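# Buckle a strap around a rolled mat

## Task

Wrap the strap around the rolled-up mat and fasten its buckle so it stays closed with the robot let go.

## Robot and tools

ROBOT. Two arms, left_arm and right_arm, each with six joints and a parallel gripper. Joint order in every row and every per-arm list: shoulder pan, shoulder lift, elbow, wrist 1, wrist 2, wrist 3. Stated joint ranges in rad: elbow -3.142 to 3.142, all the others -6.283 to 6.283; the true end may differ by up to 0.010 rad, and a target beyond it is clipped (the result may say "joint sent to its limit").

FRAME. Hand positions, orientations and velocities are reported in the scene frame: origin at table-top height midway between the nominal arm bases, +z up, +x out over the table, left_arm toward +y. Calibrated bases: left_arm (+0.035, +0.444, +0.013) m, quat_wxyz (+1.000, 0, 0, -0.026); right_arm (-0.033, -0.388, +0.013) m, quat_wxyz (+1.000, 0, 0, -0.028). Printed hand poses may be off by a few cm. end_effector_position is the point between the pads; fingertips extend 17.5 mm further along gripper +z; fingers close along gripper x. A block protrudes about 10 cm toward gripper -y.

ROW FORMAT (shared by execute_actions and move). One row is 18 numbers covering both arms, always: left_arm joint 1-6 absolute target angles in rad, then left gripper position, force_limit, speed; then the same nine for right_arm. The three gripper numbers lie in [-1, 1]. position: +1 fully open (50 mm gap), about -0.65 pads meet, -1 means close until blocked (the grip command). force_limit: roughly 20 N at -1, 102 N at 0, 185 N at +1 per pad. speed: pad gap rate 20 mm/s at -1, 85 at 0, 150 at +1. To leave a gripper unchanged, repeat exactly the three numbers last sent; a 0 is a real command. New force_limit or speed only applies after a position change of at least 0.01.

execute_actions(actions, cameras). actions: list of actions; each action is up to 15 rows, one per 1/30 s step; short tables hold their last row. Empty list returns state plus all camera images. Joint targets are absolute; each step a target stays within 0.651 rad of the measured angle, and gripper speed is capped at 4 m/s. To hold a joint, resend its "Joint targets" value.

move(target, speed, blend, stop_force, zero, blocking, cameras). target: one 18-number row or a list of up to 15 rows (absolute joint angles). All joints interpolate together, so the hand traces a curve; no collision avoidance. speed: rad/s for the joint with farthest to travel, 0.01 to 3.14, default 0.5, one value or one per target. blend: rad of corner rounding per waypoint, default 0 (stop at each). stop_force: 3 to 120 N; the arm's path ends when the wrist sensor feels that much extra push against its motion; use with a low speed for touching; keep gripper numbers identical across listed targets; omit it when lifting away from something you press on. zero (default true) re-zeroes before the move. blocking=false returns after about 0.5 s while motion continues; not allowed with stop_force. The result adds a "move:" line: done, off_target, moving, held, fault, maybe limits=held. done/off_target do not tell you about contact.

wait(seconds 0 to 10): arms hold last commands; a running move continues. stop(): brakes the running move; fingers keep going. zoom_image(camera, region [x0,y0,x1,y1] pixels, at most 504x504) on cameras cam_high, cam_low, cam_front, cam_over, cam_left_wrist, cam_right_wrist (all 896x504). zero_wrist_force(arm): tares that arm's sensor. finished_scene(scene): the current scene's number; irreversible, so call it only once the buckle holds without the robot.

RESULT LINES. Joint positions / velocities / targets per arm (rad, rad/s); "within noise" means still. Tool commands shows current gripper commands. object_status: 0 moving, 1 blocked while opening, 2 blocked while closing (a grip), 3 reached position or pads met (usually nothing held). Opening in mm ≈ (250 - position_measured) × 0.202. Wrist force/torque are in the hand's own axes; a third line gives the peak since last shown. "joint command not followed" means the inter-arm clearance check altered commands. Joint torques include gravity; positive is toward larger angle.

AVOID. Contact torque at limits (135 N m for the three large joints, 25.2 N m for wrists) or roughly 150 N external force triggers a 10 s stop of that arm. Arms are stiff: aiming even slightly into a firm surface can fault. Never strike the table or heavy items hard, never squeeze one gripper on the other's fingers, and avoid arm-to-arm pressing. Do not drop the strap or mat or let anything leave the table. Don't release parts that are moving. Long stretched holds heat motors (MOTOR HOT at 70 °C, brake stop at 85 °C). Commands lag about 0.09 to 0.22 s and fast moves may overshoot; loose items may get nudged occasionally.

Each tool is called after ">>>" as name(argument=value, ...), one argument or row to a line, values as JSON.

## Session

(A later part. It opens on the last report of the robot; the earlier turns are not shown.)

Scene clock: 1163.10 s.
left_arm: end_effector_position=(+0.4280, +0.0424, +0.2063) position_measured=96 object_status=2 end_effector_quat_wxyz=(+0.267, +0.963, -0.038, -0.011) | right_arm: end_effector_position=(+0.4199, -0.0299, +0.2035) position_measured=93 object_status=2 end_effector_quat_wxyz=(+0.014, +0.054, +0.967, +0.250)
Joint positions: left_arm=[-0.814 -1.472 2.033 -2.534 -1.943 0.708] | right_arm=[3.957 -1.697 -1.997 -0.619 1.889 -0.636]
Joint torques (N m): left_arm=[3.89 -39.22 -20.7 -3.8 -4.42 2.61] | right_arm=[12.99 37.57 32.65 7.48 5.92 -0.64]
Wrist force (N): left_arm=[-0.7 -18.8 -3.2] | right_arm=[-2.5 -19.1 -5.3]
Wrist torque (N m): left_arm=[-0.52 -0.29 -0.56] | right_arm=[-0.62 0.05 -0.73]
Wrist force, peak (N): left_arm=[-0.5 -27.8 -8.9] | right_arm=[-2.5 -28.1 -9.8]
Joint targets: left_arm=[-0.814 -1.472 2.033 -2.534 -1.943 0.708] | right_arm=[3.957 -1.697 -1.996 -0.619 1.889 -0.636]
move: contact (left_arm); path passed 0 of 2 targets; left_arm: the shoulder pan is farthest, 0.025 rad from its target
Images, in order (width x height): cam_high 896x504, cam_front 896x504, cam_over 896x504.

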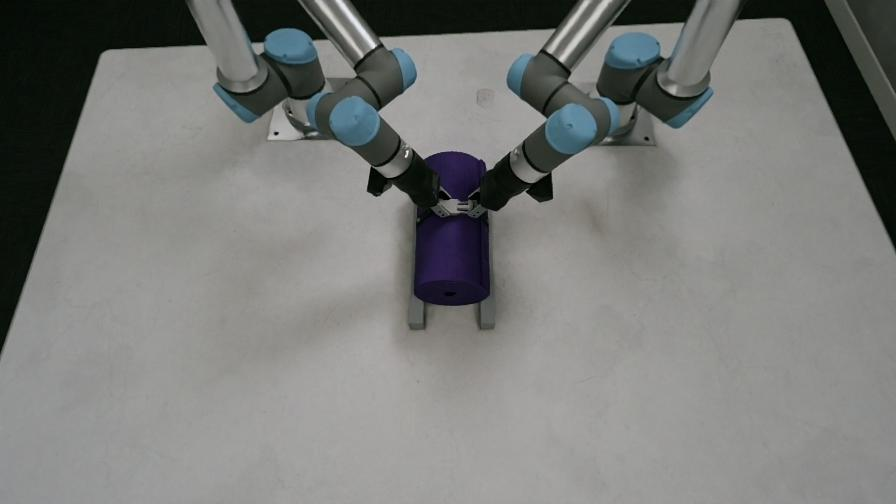

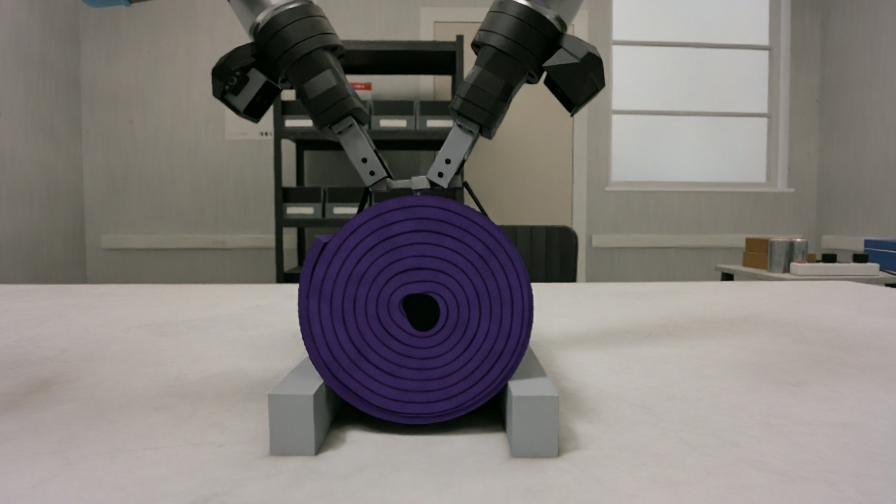

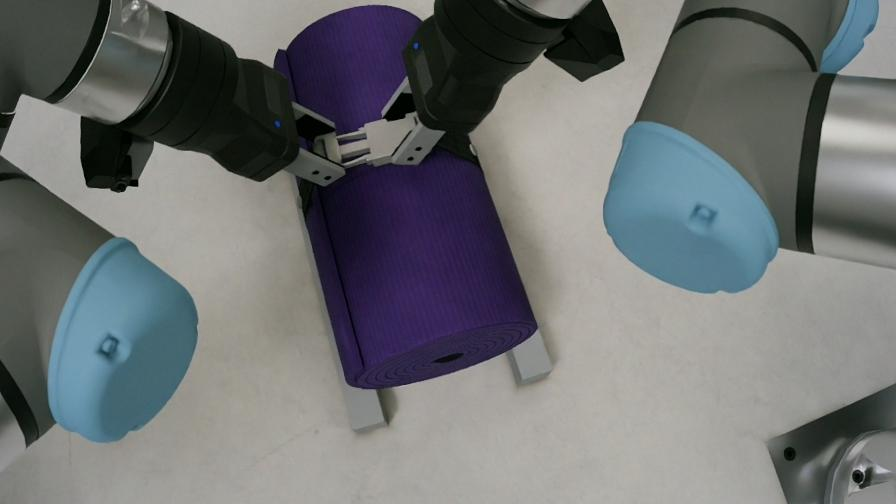

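>>> move(
  target=[
    [-0.8381,-1.4516,2.0125,-2.5423,-1.9338,0.6843,-0.98,0.7,-1,3.9570,-1.6967,-1.9965,-0.6188,1.8892,-0.6364,-0.98,0.7,-1],
  ],
  speed=0.02,
  stop_force=45,
  zero=false,
  cameras=["cam_front","cam_over"],
)

>>> zoom_image(
  camera="cam_front",
  region=[378, 170, 438, 200],
)

>>> zoom_image(
  camera="cam_over",
  region=[340, 115, 400, 175],
)

Scene clock: 1171.63 s.
left_arm: end_effector_position=(+0.4266, +0.0261, +0.2063) position_measured=96 object_status=2 end_effector_quat_wxyz=(+0.267, +0.963, -0.038, -0.011) | right_arm: end_effector_position=(+0.4199, -0.0299, +0.2035) position_measured=93 object_status=2 end_effector_quat_wxyz=(+0.014, +0.053, +0.967, +0.250)
Joint positions: left_arm=[-0.838 -1.452 2.012 -2.542 -1.934 0.684] | right_arm=[3.957 -1.697 -1.996 -0.619 1.889 -0.636]
Joint torques (N m): left_arm=[3.01 -39.21 -22.53 -5.54 -5.26 2.67] | right_arm=[12.53 37.01 35.74 6.17 5.81 -0.69]
Wrist force (N): left_arm=[-2.1 -23.4 -6.2] | right_arm=[-3.8 -22.7 -4.8]
Wrist torque (N m): left_arm=[-0.72 -0.30 -0.43] | right_arm=[-0.63 0.07 -0.72]
Wrist force, peak (N): left_arm=[-1.1 -29.8 -10.3] | right_arm=[-2.8 -29.6 -10.4]
Joint targets: left_arm=[-0.838 -1.452 2.012 -2.542 -1.934 0.684] | right_arm=[3.957 -1.697 -1.996 -0.619 1.889 -0.636]
move: done
Images, in order (width x height): cam_front 896x504, cam_over 896x504.

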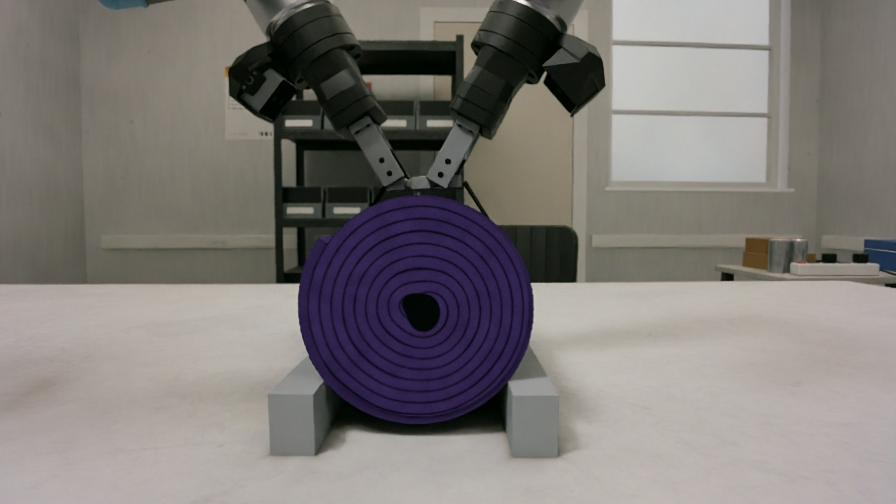

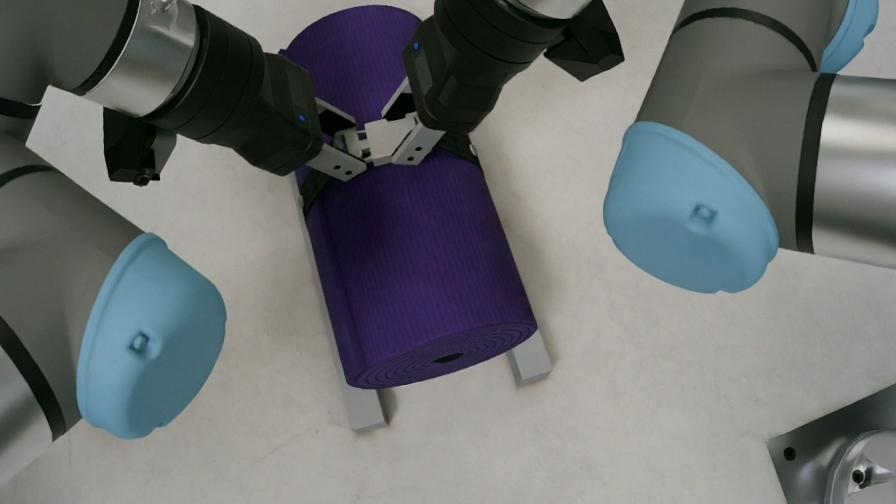

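Scaled by 8.400.

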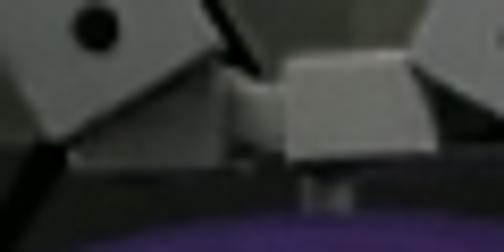

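Scaled by 8.400.

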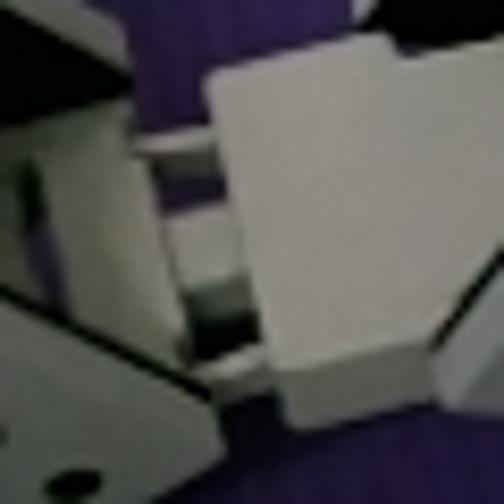

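>>> move(
  target=[-0.8547,-1.4377,1.9984,-2.5479,-1.9273,0.6680,-0.98,0.7,-1,3.9570,-1.6967,-1.9965,-0.6188,1.8892,-0.6364,-0.98,0.7,-1],
  speed=0.02,
  stop_force=55,
  zero=false,
  cameras=["cam_front","cam_over"],
)

>>> zoom_image(
  camera="cam_front",
  region=[378, 170, 438, 200],
)

>>> zoom_image(
  camera="cam_over",
  region=[340, 115, 400, 175],
)

Scene clock: 1179.30 s.
left_arm: end_effector_position=(+0.4257, +0.0180, +0.2060) position_measured=96 object_status=2 end_effector_quat_wxyz=(+0.267, +0.963, -0.038, -0.011) | right_arm: end_effector_position=(+0.4199, -0.0299, +0.2035) position_measured=93 object_status=2 end_effector_quat_wxyz=(+0.014, +0.054, +0.967, +0.250)
Joint positions: left_arm=[-0.85 -1.441 2.002 -2.546 -1.929 0.672] | right_arm=[3.957 -1.697 -1.997 -0.619 1.889 -0.636]
Joint torques (N m): left_arm=[-13.23 -39.11 -30.57 -8.89 -10.17 2.57] | right_arm=[28.37 36.19 42.35 14.01 11.07 -0.78]
Wrist force (N): left_arm=[0.1 -53.2 -24.8] | right_arm=[-3.4 -51.2 -18.8]
Wrist torque (N m): left_arm=[-0.64 -0.43 -0.22] | right_arm=[0.06 0.27 -1.01]
Wrist force, peak (N): left_arm=[0.1 -59.9 -29.0] | right_arm=[-3.3 -58.0 -23.7]
Joint targets: left_arm=[-0.850 -1.441 2.002 -2.546 -1.929 0.672] | right_arm=[3.957 -1.697 -1.996 -0.619 1.889 -0.636]
move: contact (left_arm)
Images, in order (width x height): cam_front 896x504, cam_over 896x504.

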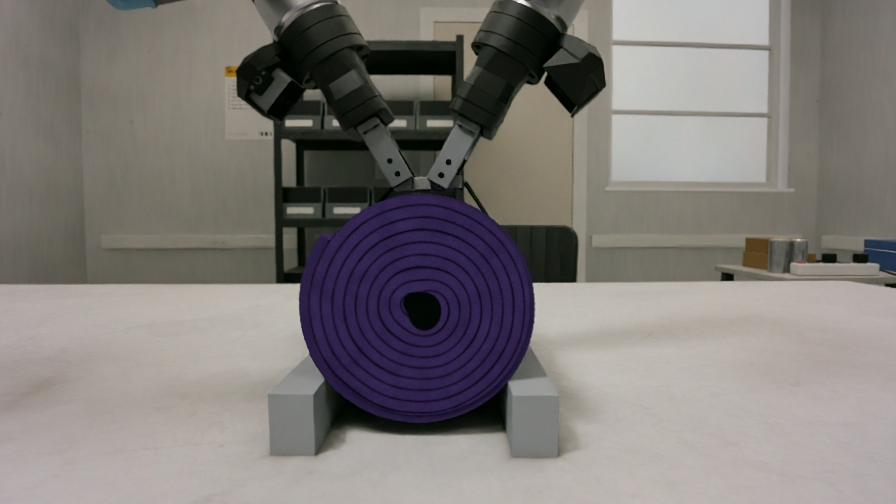

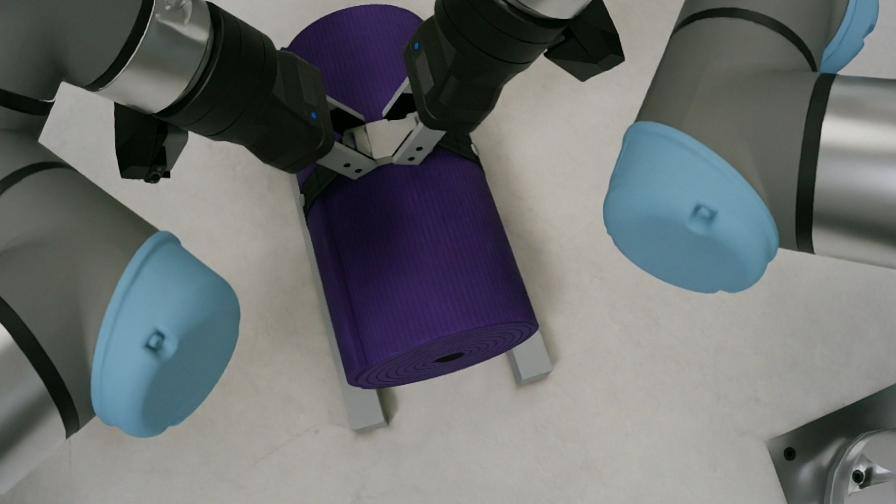

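Scaled by 8.400.

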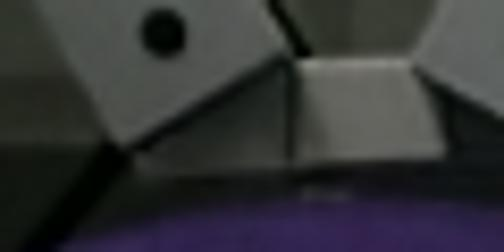

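Scaled by 8.400.

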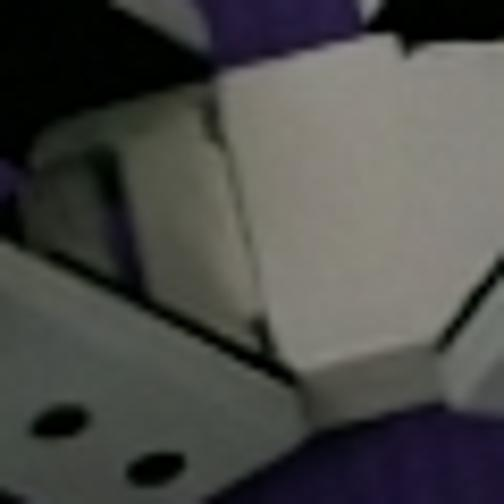

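>>> move(
  target=[-0.8547,-1.4377,1.9984,-2.5479,-1.9273,0.6680,-0.98,0.7,-1,3.9570,-1.6967,-1.9965,-0.6188,1.8892,-0.6364,-0.98,0.7,-1],
  speed=0.02,
  stop_force=72,
  zero=false,
  cameras=["cam_over"],
)

>>> zoom_image(
  camera="cam_over",
  region=[340, 115, 400, 175],
)

Scene clock: 1183.53 s.
left_arm: end_effector_position=(+0.4257, +0.0173, +0.2060) position_measured=96 object_status=2 end_effector_quat_wxyz=(+0.267, +0.963, -0.038, -0.011) | right_arm: end_effector_position=(+0.4199, -0.0299, +0.2035) position_measured=93 object_status=2 end_effector_quat_wxyz=(+0.014, +0.054, +0.967, +0.250)
Joint positions: left_arm=[-0.851 -1.44 2.001 -2.546 -1.928 0.671] | right_arm=[3.957 -1.697 -1.996 -0.619 1.889 -0.636]
Joint torques (N m): left_arm=[-20.24 -38.35 -34.9 -11.9 -12.2 2.29] | right_arm=[27.95 35.03 50.03 15.28 11 -0.54]
Wrist force (N): left_arm=[-1.2 -66.4 -33.9] | right_arm=[-4.1 -64.3 -27.4]
Wrist torque (N m): left_arm=[-0.41 -0.48 -0.10] | right_arm=[0.36 0.26 -1.09]
Wrist force, peak (N): left_arm=[-0.5 -72.4 -36.6] | right_arm=[-4.3 -70.1 -30.5]
Joint targets: left_arm=[-0.851 -1.440 2.001 -2.546 -1.928 0.671] | right_arm=[3.957 -1.697 -1.996 -0.619 1.889 -0.636]
move: contact (left_arm)
Images, in order (width x height): cam_over 896x504.

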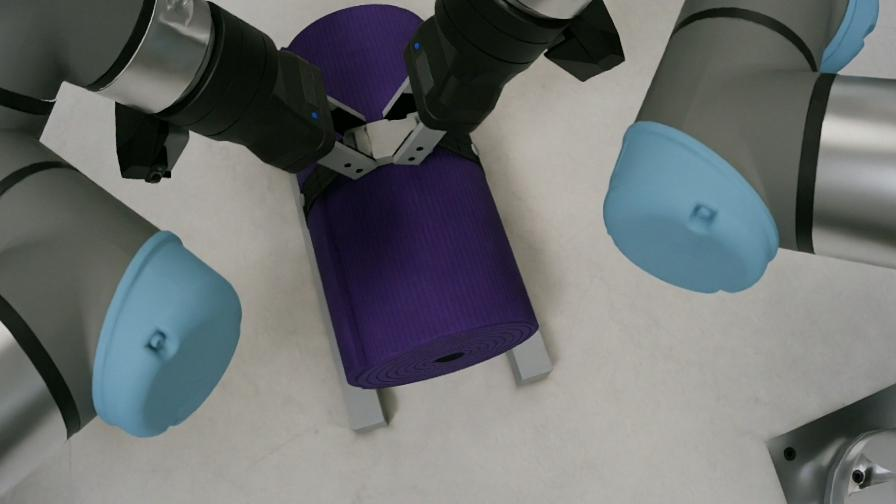

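Scaled by 8.400.

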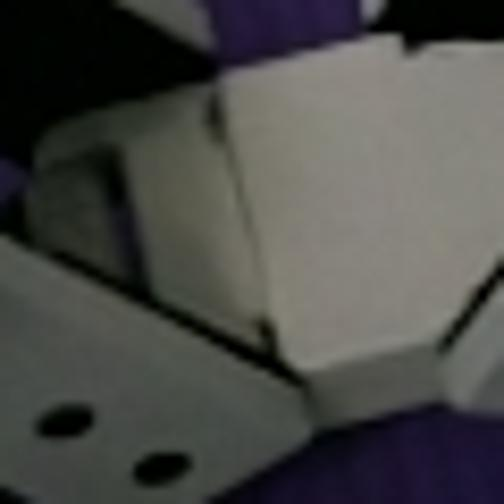

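>>> move(
  target=[-0.8472,-1.4432,2.0042,-2.5447,-1.9295,0.6747,-0.98,0.7,-1,3.9570,-1.6967,-1.9965,-0.6188,1.8892,-0.6364,-0.98,0.7,-1],
  speed=0.02,
)

>>> move(
  target=[-0.8404,-1.4489,2.0100,-2.5424,-1.9321,0.6814,-0.98,0.7,-1,3.9570,-1.6967,-1.9965,-0.6188,1.8892,-0.6364,-0.98,0.7,-1],
  speed=0.02,
  stop_force=50,
  cameras=["cam_over"],
)

>>> zoom_image(
  camera="cam_over",
  region=[340, 115, 400, 175],
)

Scene clock: 1190.43 s.
left_arm: end_effector_position=(+0.4261, +0.0199, +0.2060) position_measured=96 object_status=2 end_effector_quat_wxyz=(+0.267, +0.963, -0.038, -0.011) | right_arm: end_effector_position=(+0.4199, -0.0297, +0.2037) position_measured=93 object_status=2 end_effector_quat_wxyz=(+0.014, +0.053, +0.967, +0.250)
Joint positions: left_arm=[-0.847 -1.443 2.004 -2.545 -1.93 0.675] | right_arm=[3.957 -1.697 -1.996 -0.619 1.889 -0.636]
Joint torques (N m): left_arm=[6.93 -33.32 -18.46 -2.92 -0.91 1.98] | right_arm=[5.89 34.49 33.88 5.51 4 -0.65]
Wrist force (N): left_arm=[-4.1 -11.4 -5.6] | right_arm=[-4.7 -15.2 4.3]
Wrist torque (N m): left_arm=[-0.75 -0.36 -0.42] | right_arm=[-0.56 0.12 -0.77]
Wrist force, peak (N): left_arm=[-0.3 -67.0 -33.2] | right_arm=[-4.6 -64.8 -26.9]
Joint targets: left_arm=[-0.847 -1.443 2.004 -2.545 -1.930 0.675] | right_arm=[3.957 -1.697 -1.996 -0.619 1.889 -0.636]
move: done

Scene clock: 1191.67 s.
left_arm: end_effector_position=(+0.4263, +0.0222, +0.2060) position_measured=96 object_status=2 end_effector_quat_wxyz=(+0.267, +0.963, -0.038, -0.011) | right_arm: end_effector_position=(+0.4199, -0.0299, +0.2036) position_measured=93 object_status=2 end_effector_quat_wxyz=(+0.014, +0.053, +0.967, +0.250)
Joint positions: left_arm=[-0.844 -1.446 2.007 -2.544 -1.931 0.678] | right_arm=[3.957 -1.697 -1.996 -0.619 1.889 -0.636]
Joint torques (N m): left_arm=[6.65 -26.26 -19.65 -0.9 6.66 -2.86] | right_arm=[-27.55 33.55 3.57 -2.18 -8.04 -0.63]
Wrist force (N): left_arm=[2.1 30.4 24.6] | right_arm=[1.3 32.6 25.1]
Wrist torque (N m): left_arm=[-0.55 -0.39 -0.10] | right_arm=[-0.49 0.52 -1.13]
Wrist force, peak (N): left_arm=[0.1 34.7 24.2] | right_arm=[0.1 34.7 27.2]
Joint targets: left_arm=[-0.844 -1.446 2.007 -2.544 -1.931 0.678] | right_arm=[3.957 -1.697 -1.996 -0.619 1.889 -0.636]
move: contact (left_arm)
Images, in order (width x height): cam_over 896x504.

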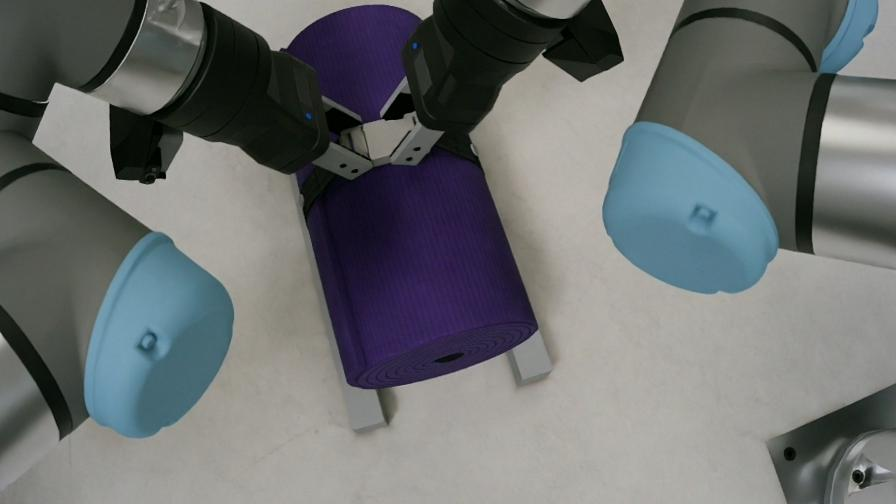

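Scaled by 8.400.

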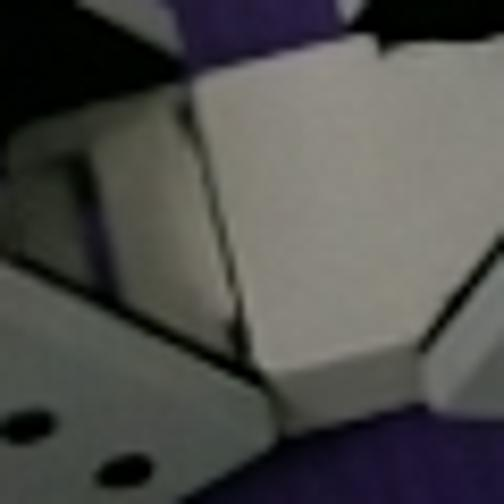

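>>> move(
  target=[-0.8329,-1.4552,2.0164,-2.5398,-1.9350,0.6888,-0.98,0.7,-1,3.9570,-1.6967,-1.9965,-0.6188,1.8892,-0.6364,-0.98,0.7,-1],
  speed=0.02,
  stop_force=65,
  zero=false,
  cameras=["cam_over"],
)

>>> zoom_image(
  camera="cam_over",
  region=[340, 115, 400, 175],
)

Scene clock: 1196.70 s.
left_arm: end_effector_position=(+0.4264, +0.0227, +0.2061) position_measured=96 object_status=2 end_effector_quat_wxyz=(+0.267, +0.963, -0.038, -0.011) | right_arm: end_effector_position=(+0.4199, -0.0299, +0.2036) position_measured=93 object_status=2 end_effector_quat_wxyz=(+0.014, +0.053, +0.967, +0.250)
Joint positions: left_arm=[-0.843 -1.447 2.008 -2.544 -1.931 0.679] | right_arm=[3.957 -1.697 -1.997 -0.619 1.889 -0.636]
Joint torques (N m): left_arm=[12.33 -26.43 -16.05 0.92 8.46 -2.83] | right_arm=[-27.2 32.97 3.91 -4.12 -8.04 -0.64]
Wrist force (N): left_arm=[0.9 40.7 29.7] | right_arm=[1.8 42.4 28.9]
Wrist torque (N m): left_arm=[-0.60 -0.41 -0.04] | right_arm=[-0.75 0.54 -1.16]
Wrist force, peak (N): left_arm=[1.7 48.8 35.7] | right_arm=[2.5 51.3 33.6]
Joint targets: left_arm=[-0.843 -1.447 2.008 -2.544 -1.931 0.679] | right_arm=[3.957 -1.697 -1.996 -0.619 1.889 -0.636]
move: contact (left_arm)
Images, in order (width x height): cam_over 896x504.

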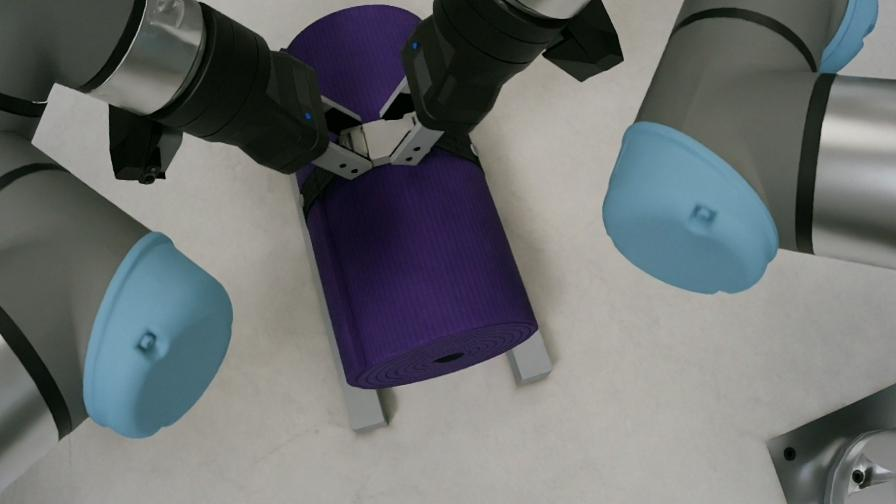

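Scaled by 8.400.

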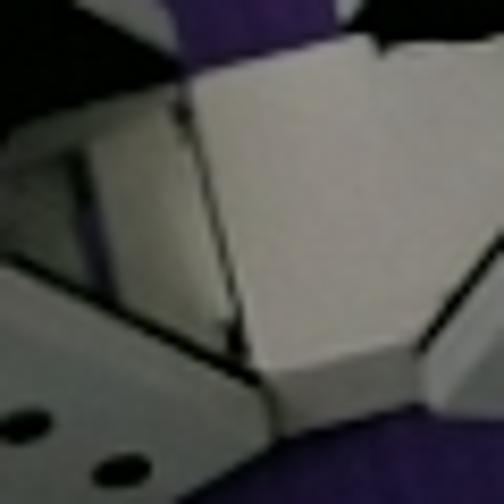

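>>> move(
  target=[-0.8455,-1.4447,2.0055,-2.5444,-1.9300,0.6764,-0.98,0.7,-1,3.9570,-1.6967,-1.9965,-0.6188,1.8892,-0.6364,-0.98,0.7,-1],
  speed=0.03,
)

>>> move(
  target=[-0.8455,-1.4447,2.0055,-2.5444,-1.9300,0.6764,0.5,0.7,-1,3.9570,-1.6967,-1.9965,-0.6188,1.8892,-0.6364,-0.98,0.7,-1],
  speed=0.03,
)

>>> move(
  target=[-0.8455,-1.4447,2.0055,-2.5444,-1.9300,0.6764,0.5,0.7,-1,3.9570,-1.6967,-1.9965,-0.6188,1.8892,-0.6364,0.5,0.7,-1],
  speed=0.03,
  cameras=["cam_front","cam_over","cam_left_wrist","cam_right_wrist"],
)

Scene clock: 1201.77 s.
left_arm: end_effector_position=(+0.4264, +0.0211, +0.2060) position_measured=96 object_status=2 end_effector_quat_wxyz=(+0.267, +0.963, -0.038, -0.011) | right_arm: end_effector_position=(+0.4199, -0.0300, +0.2035) position_measured=93 object_status=2 end_effector_quat_wxyz=(+0.014, +0.054, +0.967, +0.250)
Joint positions: left_arm=[-0.845 -1.445 2.006 -2.544 -1.93 0.676] | right_arm=[3.957 -1.697 -1.997 -0.619 1.889 -0.636]
Joint torques (N m): left_arm=[-0.7 -28.45 -26.59 -3.68 2.73 -2.14] | right_arm=[-13.16 32.07 11.65 3.37 -3 -0.56]
Wrist force (N): left_arm=[-0.5 9.7 13.3] | right_arm=[-1.8 14.4 13.5]
Wrist torque (N m): left_arm=[-0.57 -0.43 -0.05] | right_arm=[-0.16 0.41 -1.05]
Wrist force, peak (N): left_arm=[1.6 40.0 30.7] | right_arm=[1.1 41.8 30.2]
Joint targets: left_arm=[-0.846 -1.445 2.006 -2.544 -1.930 0.676] | right_arm=[3.957 -1.697 -1.996 -0.619 1.889 -0.636]
move: done

Scene clock: 1202.27 s.
left_arm: end_effector_position=(+0.4264, +0.0211, +0.2060) position_measured=78 object_status=3 end_effector_quat_wxyz=(+0.267, +0.963, -0.038, -0.010) | right_arm: end_effector_position=(+0.4199, -0.0300, +0.2035) position_measured=93 object_status=2 end_effector_quat_wxyz=(+0.014, +0.054, +0.967, +0.250)
Joint positions: left_arm=[-0.845 -1.445 2.005 -2.544 -1.93 0.676] | right_arm=[3.957 -1.697 -1.997 -0.619 1.889 -0.636]
Joint torques (N m): left_arm=[-3.62 -33.83 -26.01 -4.57 -2.61 -0.27] | right_arm=[1.25 31.32 27.29 6.17 2.35 -0.54]
Wrist force (N): left_arm=[-0.6 -4.2 1.9] | right_arm=[-2.3 -6.8 7.6]
Wrist torque (N m): left_arm=[-0.56 -0.02 -0.24] | right_arm=[-0.73 0.53 -0.50]
Wrist force, peak (N): left_arm=[-0.7 9.9 13.5] | right_arm=[-2.3 14.4 14.0]
Joint targets: left_arm=[-0.846 -1.445 2.006 -2.544 -1.930 0.676] | right_arm=[3.957 -1.697 -1.996 -0.619 1.889 -0.636]
move: done

Scene clock: 1202.77 s.
left_arm: end_effector_position=(+0.4264, +0.0211, +0.2060) position_measured=78 object_status=3 end_effector_quat_wxyz=(+0.267, +0.963, -0.038, -0.011) | right_arm: end_effector_position=(+0.4199, -0.0299, +0.2036) position_measured=78 object_status=3 end_effector_quat_wxyz=(+0.014, +0.053, +0.967, +0.250)
Joint positions: left_arm=[-0.845 -1.445 2.005 -2.544 -1.93 0.676] | right_arm=[3.957 -1.697 -1.997 -0.619 1.889 -0.636]
Joint torques (N m): left_arm=[-6.66 -36.72 -25.2 -5.44 -2.61 1.86] | right_arm=[5.68 31.66 30.52 2.41 3.29 -0.53]
Wrist force (N): left_arm=[-0.1 -4.3 1.9] | right_arm=[-3.0 -4.7 -0.6]
Wrist torque (N m): left_arm=[-0.56 -0.09 -0.24] | right_arm=[-0.87 0.52 -0.48]
Wrist force, peak (N): left_arm=[0.3 -4.6 2.3] | right_arm=[-3.0 -7.5 8.6]
Joint targets: left_arm=[-0.846 -1.445 2.006 -2.544 -1.930 0.676] | right_arm=[3.957 -1.697 -1.996 -0.619 1.889 -0.636]
move: done
Images, in order (width x height): cam_front 896x504, cam_over 896x504, cam_left_wrist 896x504, cam_right_wrist 896x504.

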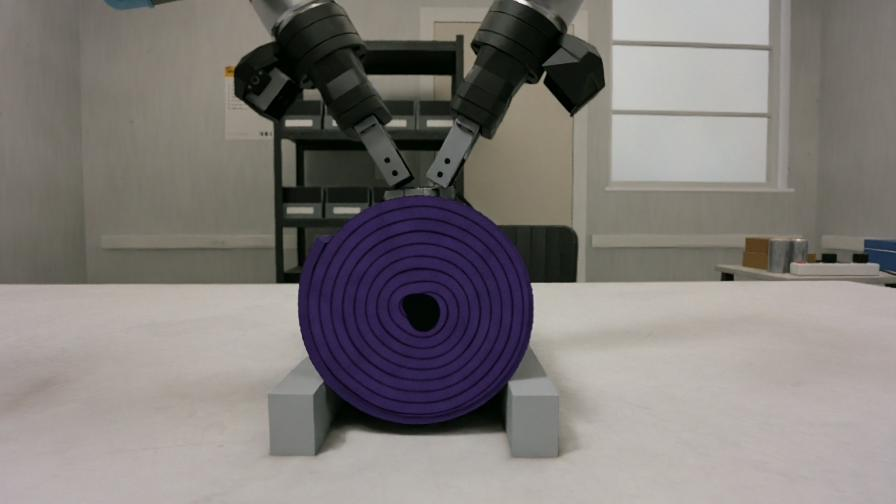

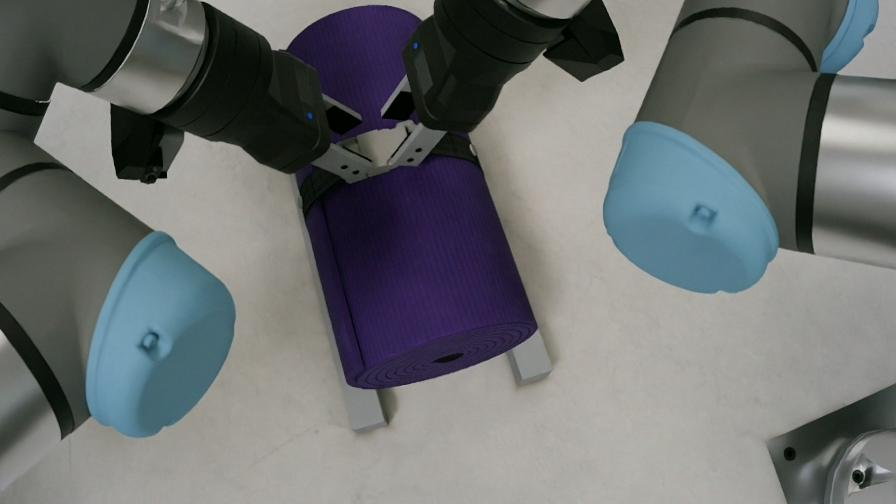

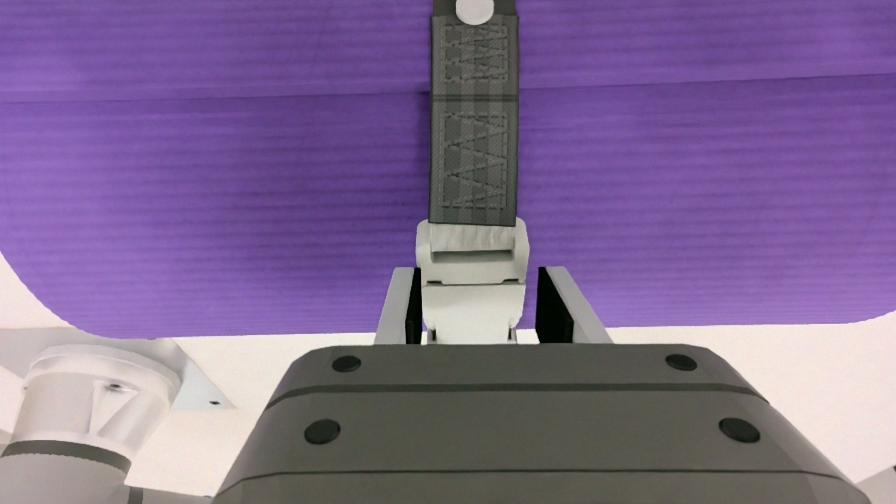

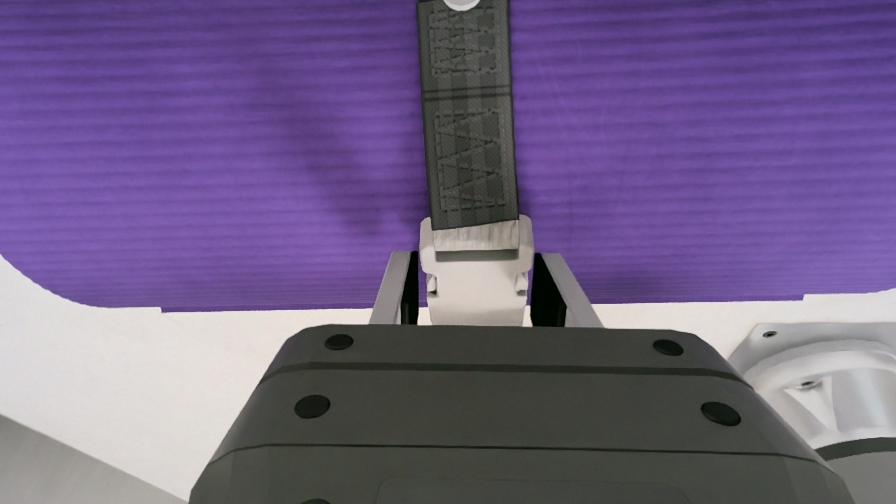

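>>> move(
  target=[
    [-0.8455,-1.4737,1.9765,-2.4874,-1.9300,0.6764,0.5,0.7,-1,3.9570,-1.6712,-1.9670,-0.6738,1.8892,-0.6364,0.5,0.7,-1],
    [-0.8368,-1.5238,1.9363,-2.3087,-1.8668,0.7131,0.5,0.7,-1,3.8536,-1.5691,-2.1538,-0.4361,2.0792,-0.6673,0.5,0.7,-1],
  ],
  speed=[0.1,0.25],
  blend=[0.01,0],
  cameras=["cam_front","cam_over"],
)

>>> zoom_image(
  camera="cam_over",
  region=[310, 100, 440, 190],
)

Scene clock: 1213.10 s.
left_arm: end_effector_position=(+0.4287, +0.0508, +0.2396) position_measured=78 object_status=3 end_effector_quat_wxyz=(+0.216, +0.976, -0.039, -0.008) | right_arm: end_effector_position=(+0.3919, -0.0699, +0.2447) position_measured=78 object_status=3 end_effector_quat_wxyz=(+0.018, +0.047, +0.932, +0.358)
Joint positions: left_arm=[-0.837 -1.524 1.936 -2.309 -1.867 0.713] | right_arm=[3.854 -1.569 -2.154 -0.436 2.079 -0.667]
Joint torques (N m): left_arm=[0.17 -21.51 -17.28 -5.63 -2.52 -2.68] | right_arm=[4.44 10.49 25.74 3.98 -1.25 1.08]
Wrist force (N): left_arm=[-0.1 -4.4 1.9] | right_arm=[-3.4 -4.9 0.0]
Wrist torque (N m): left_arm=[-0.57 -0.10 -0.35] | right_arm=[-0.88 0.66 -0.54]
Wrist force, peak (N): left_arm=[-0.2 -4.9 2.4] | right_arm=[-3.0 -5.7 -0.7]
Joint targets: left_arm=[-0.837 -1.524 1.936 -2.309 -1.867 0.713] | right_arm=[3.854 -1.569 -2.154 -0.436 2.079 -0.667]
move: done
Images, in order (width x height): cam_front 896x504, cam_over 896x504.

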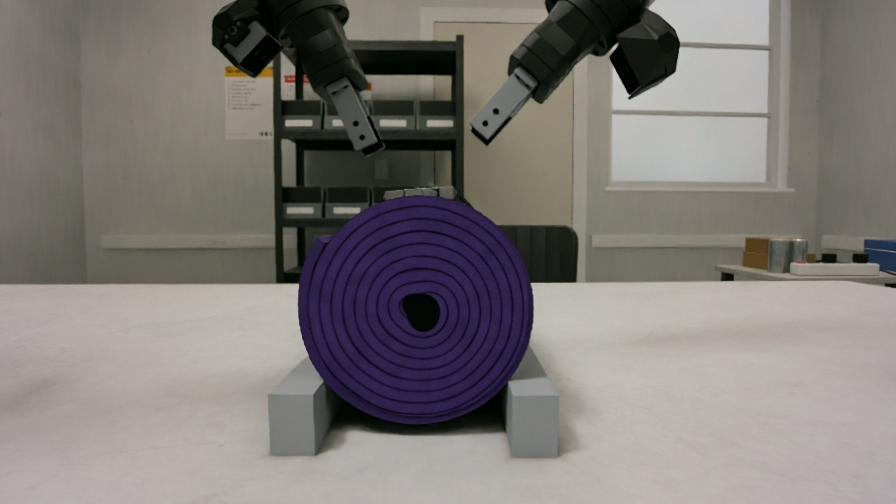

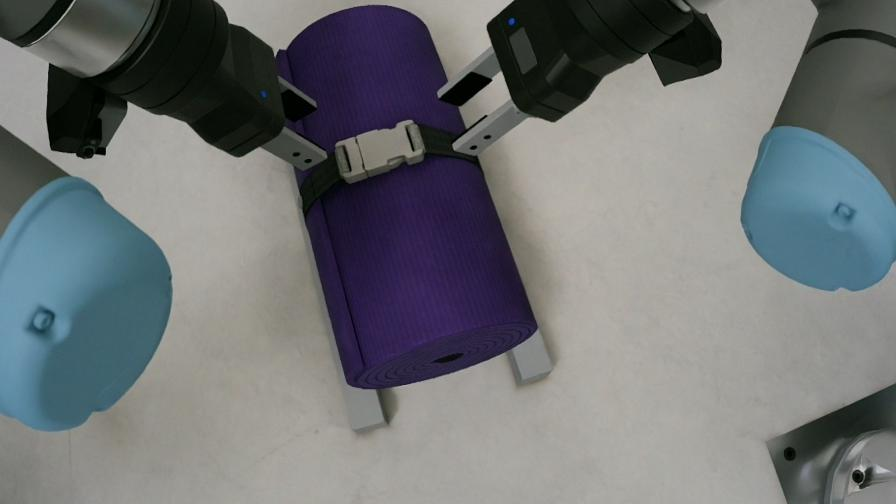

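Scaled by 3.877.

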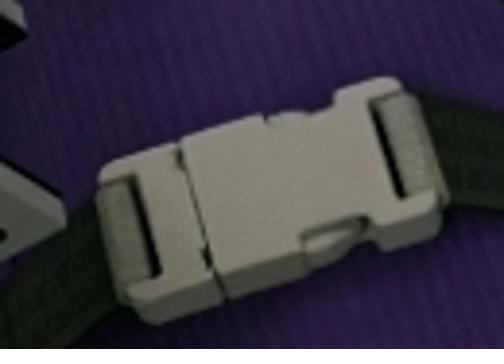

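Buckle is clicked and barbs are visible in the side windows.

>>> finished_scene(
  scene=2,
)

The scene is finished: the task was done.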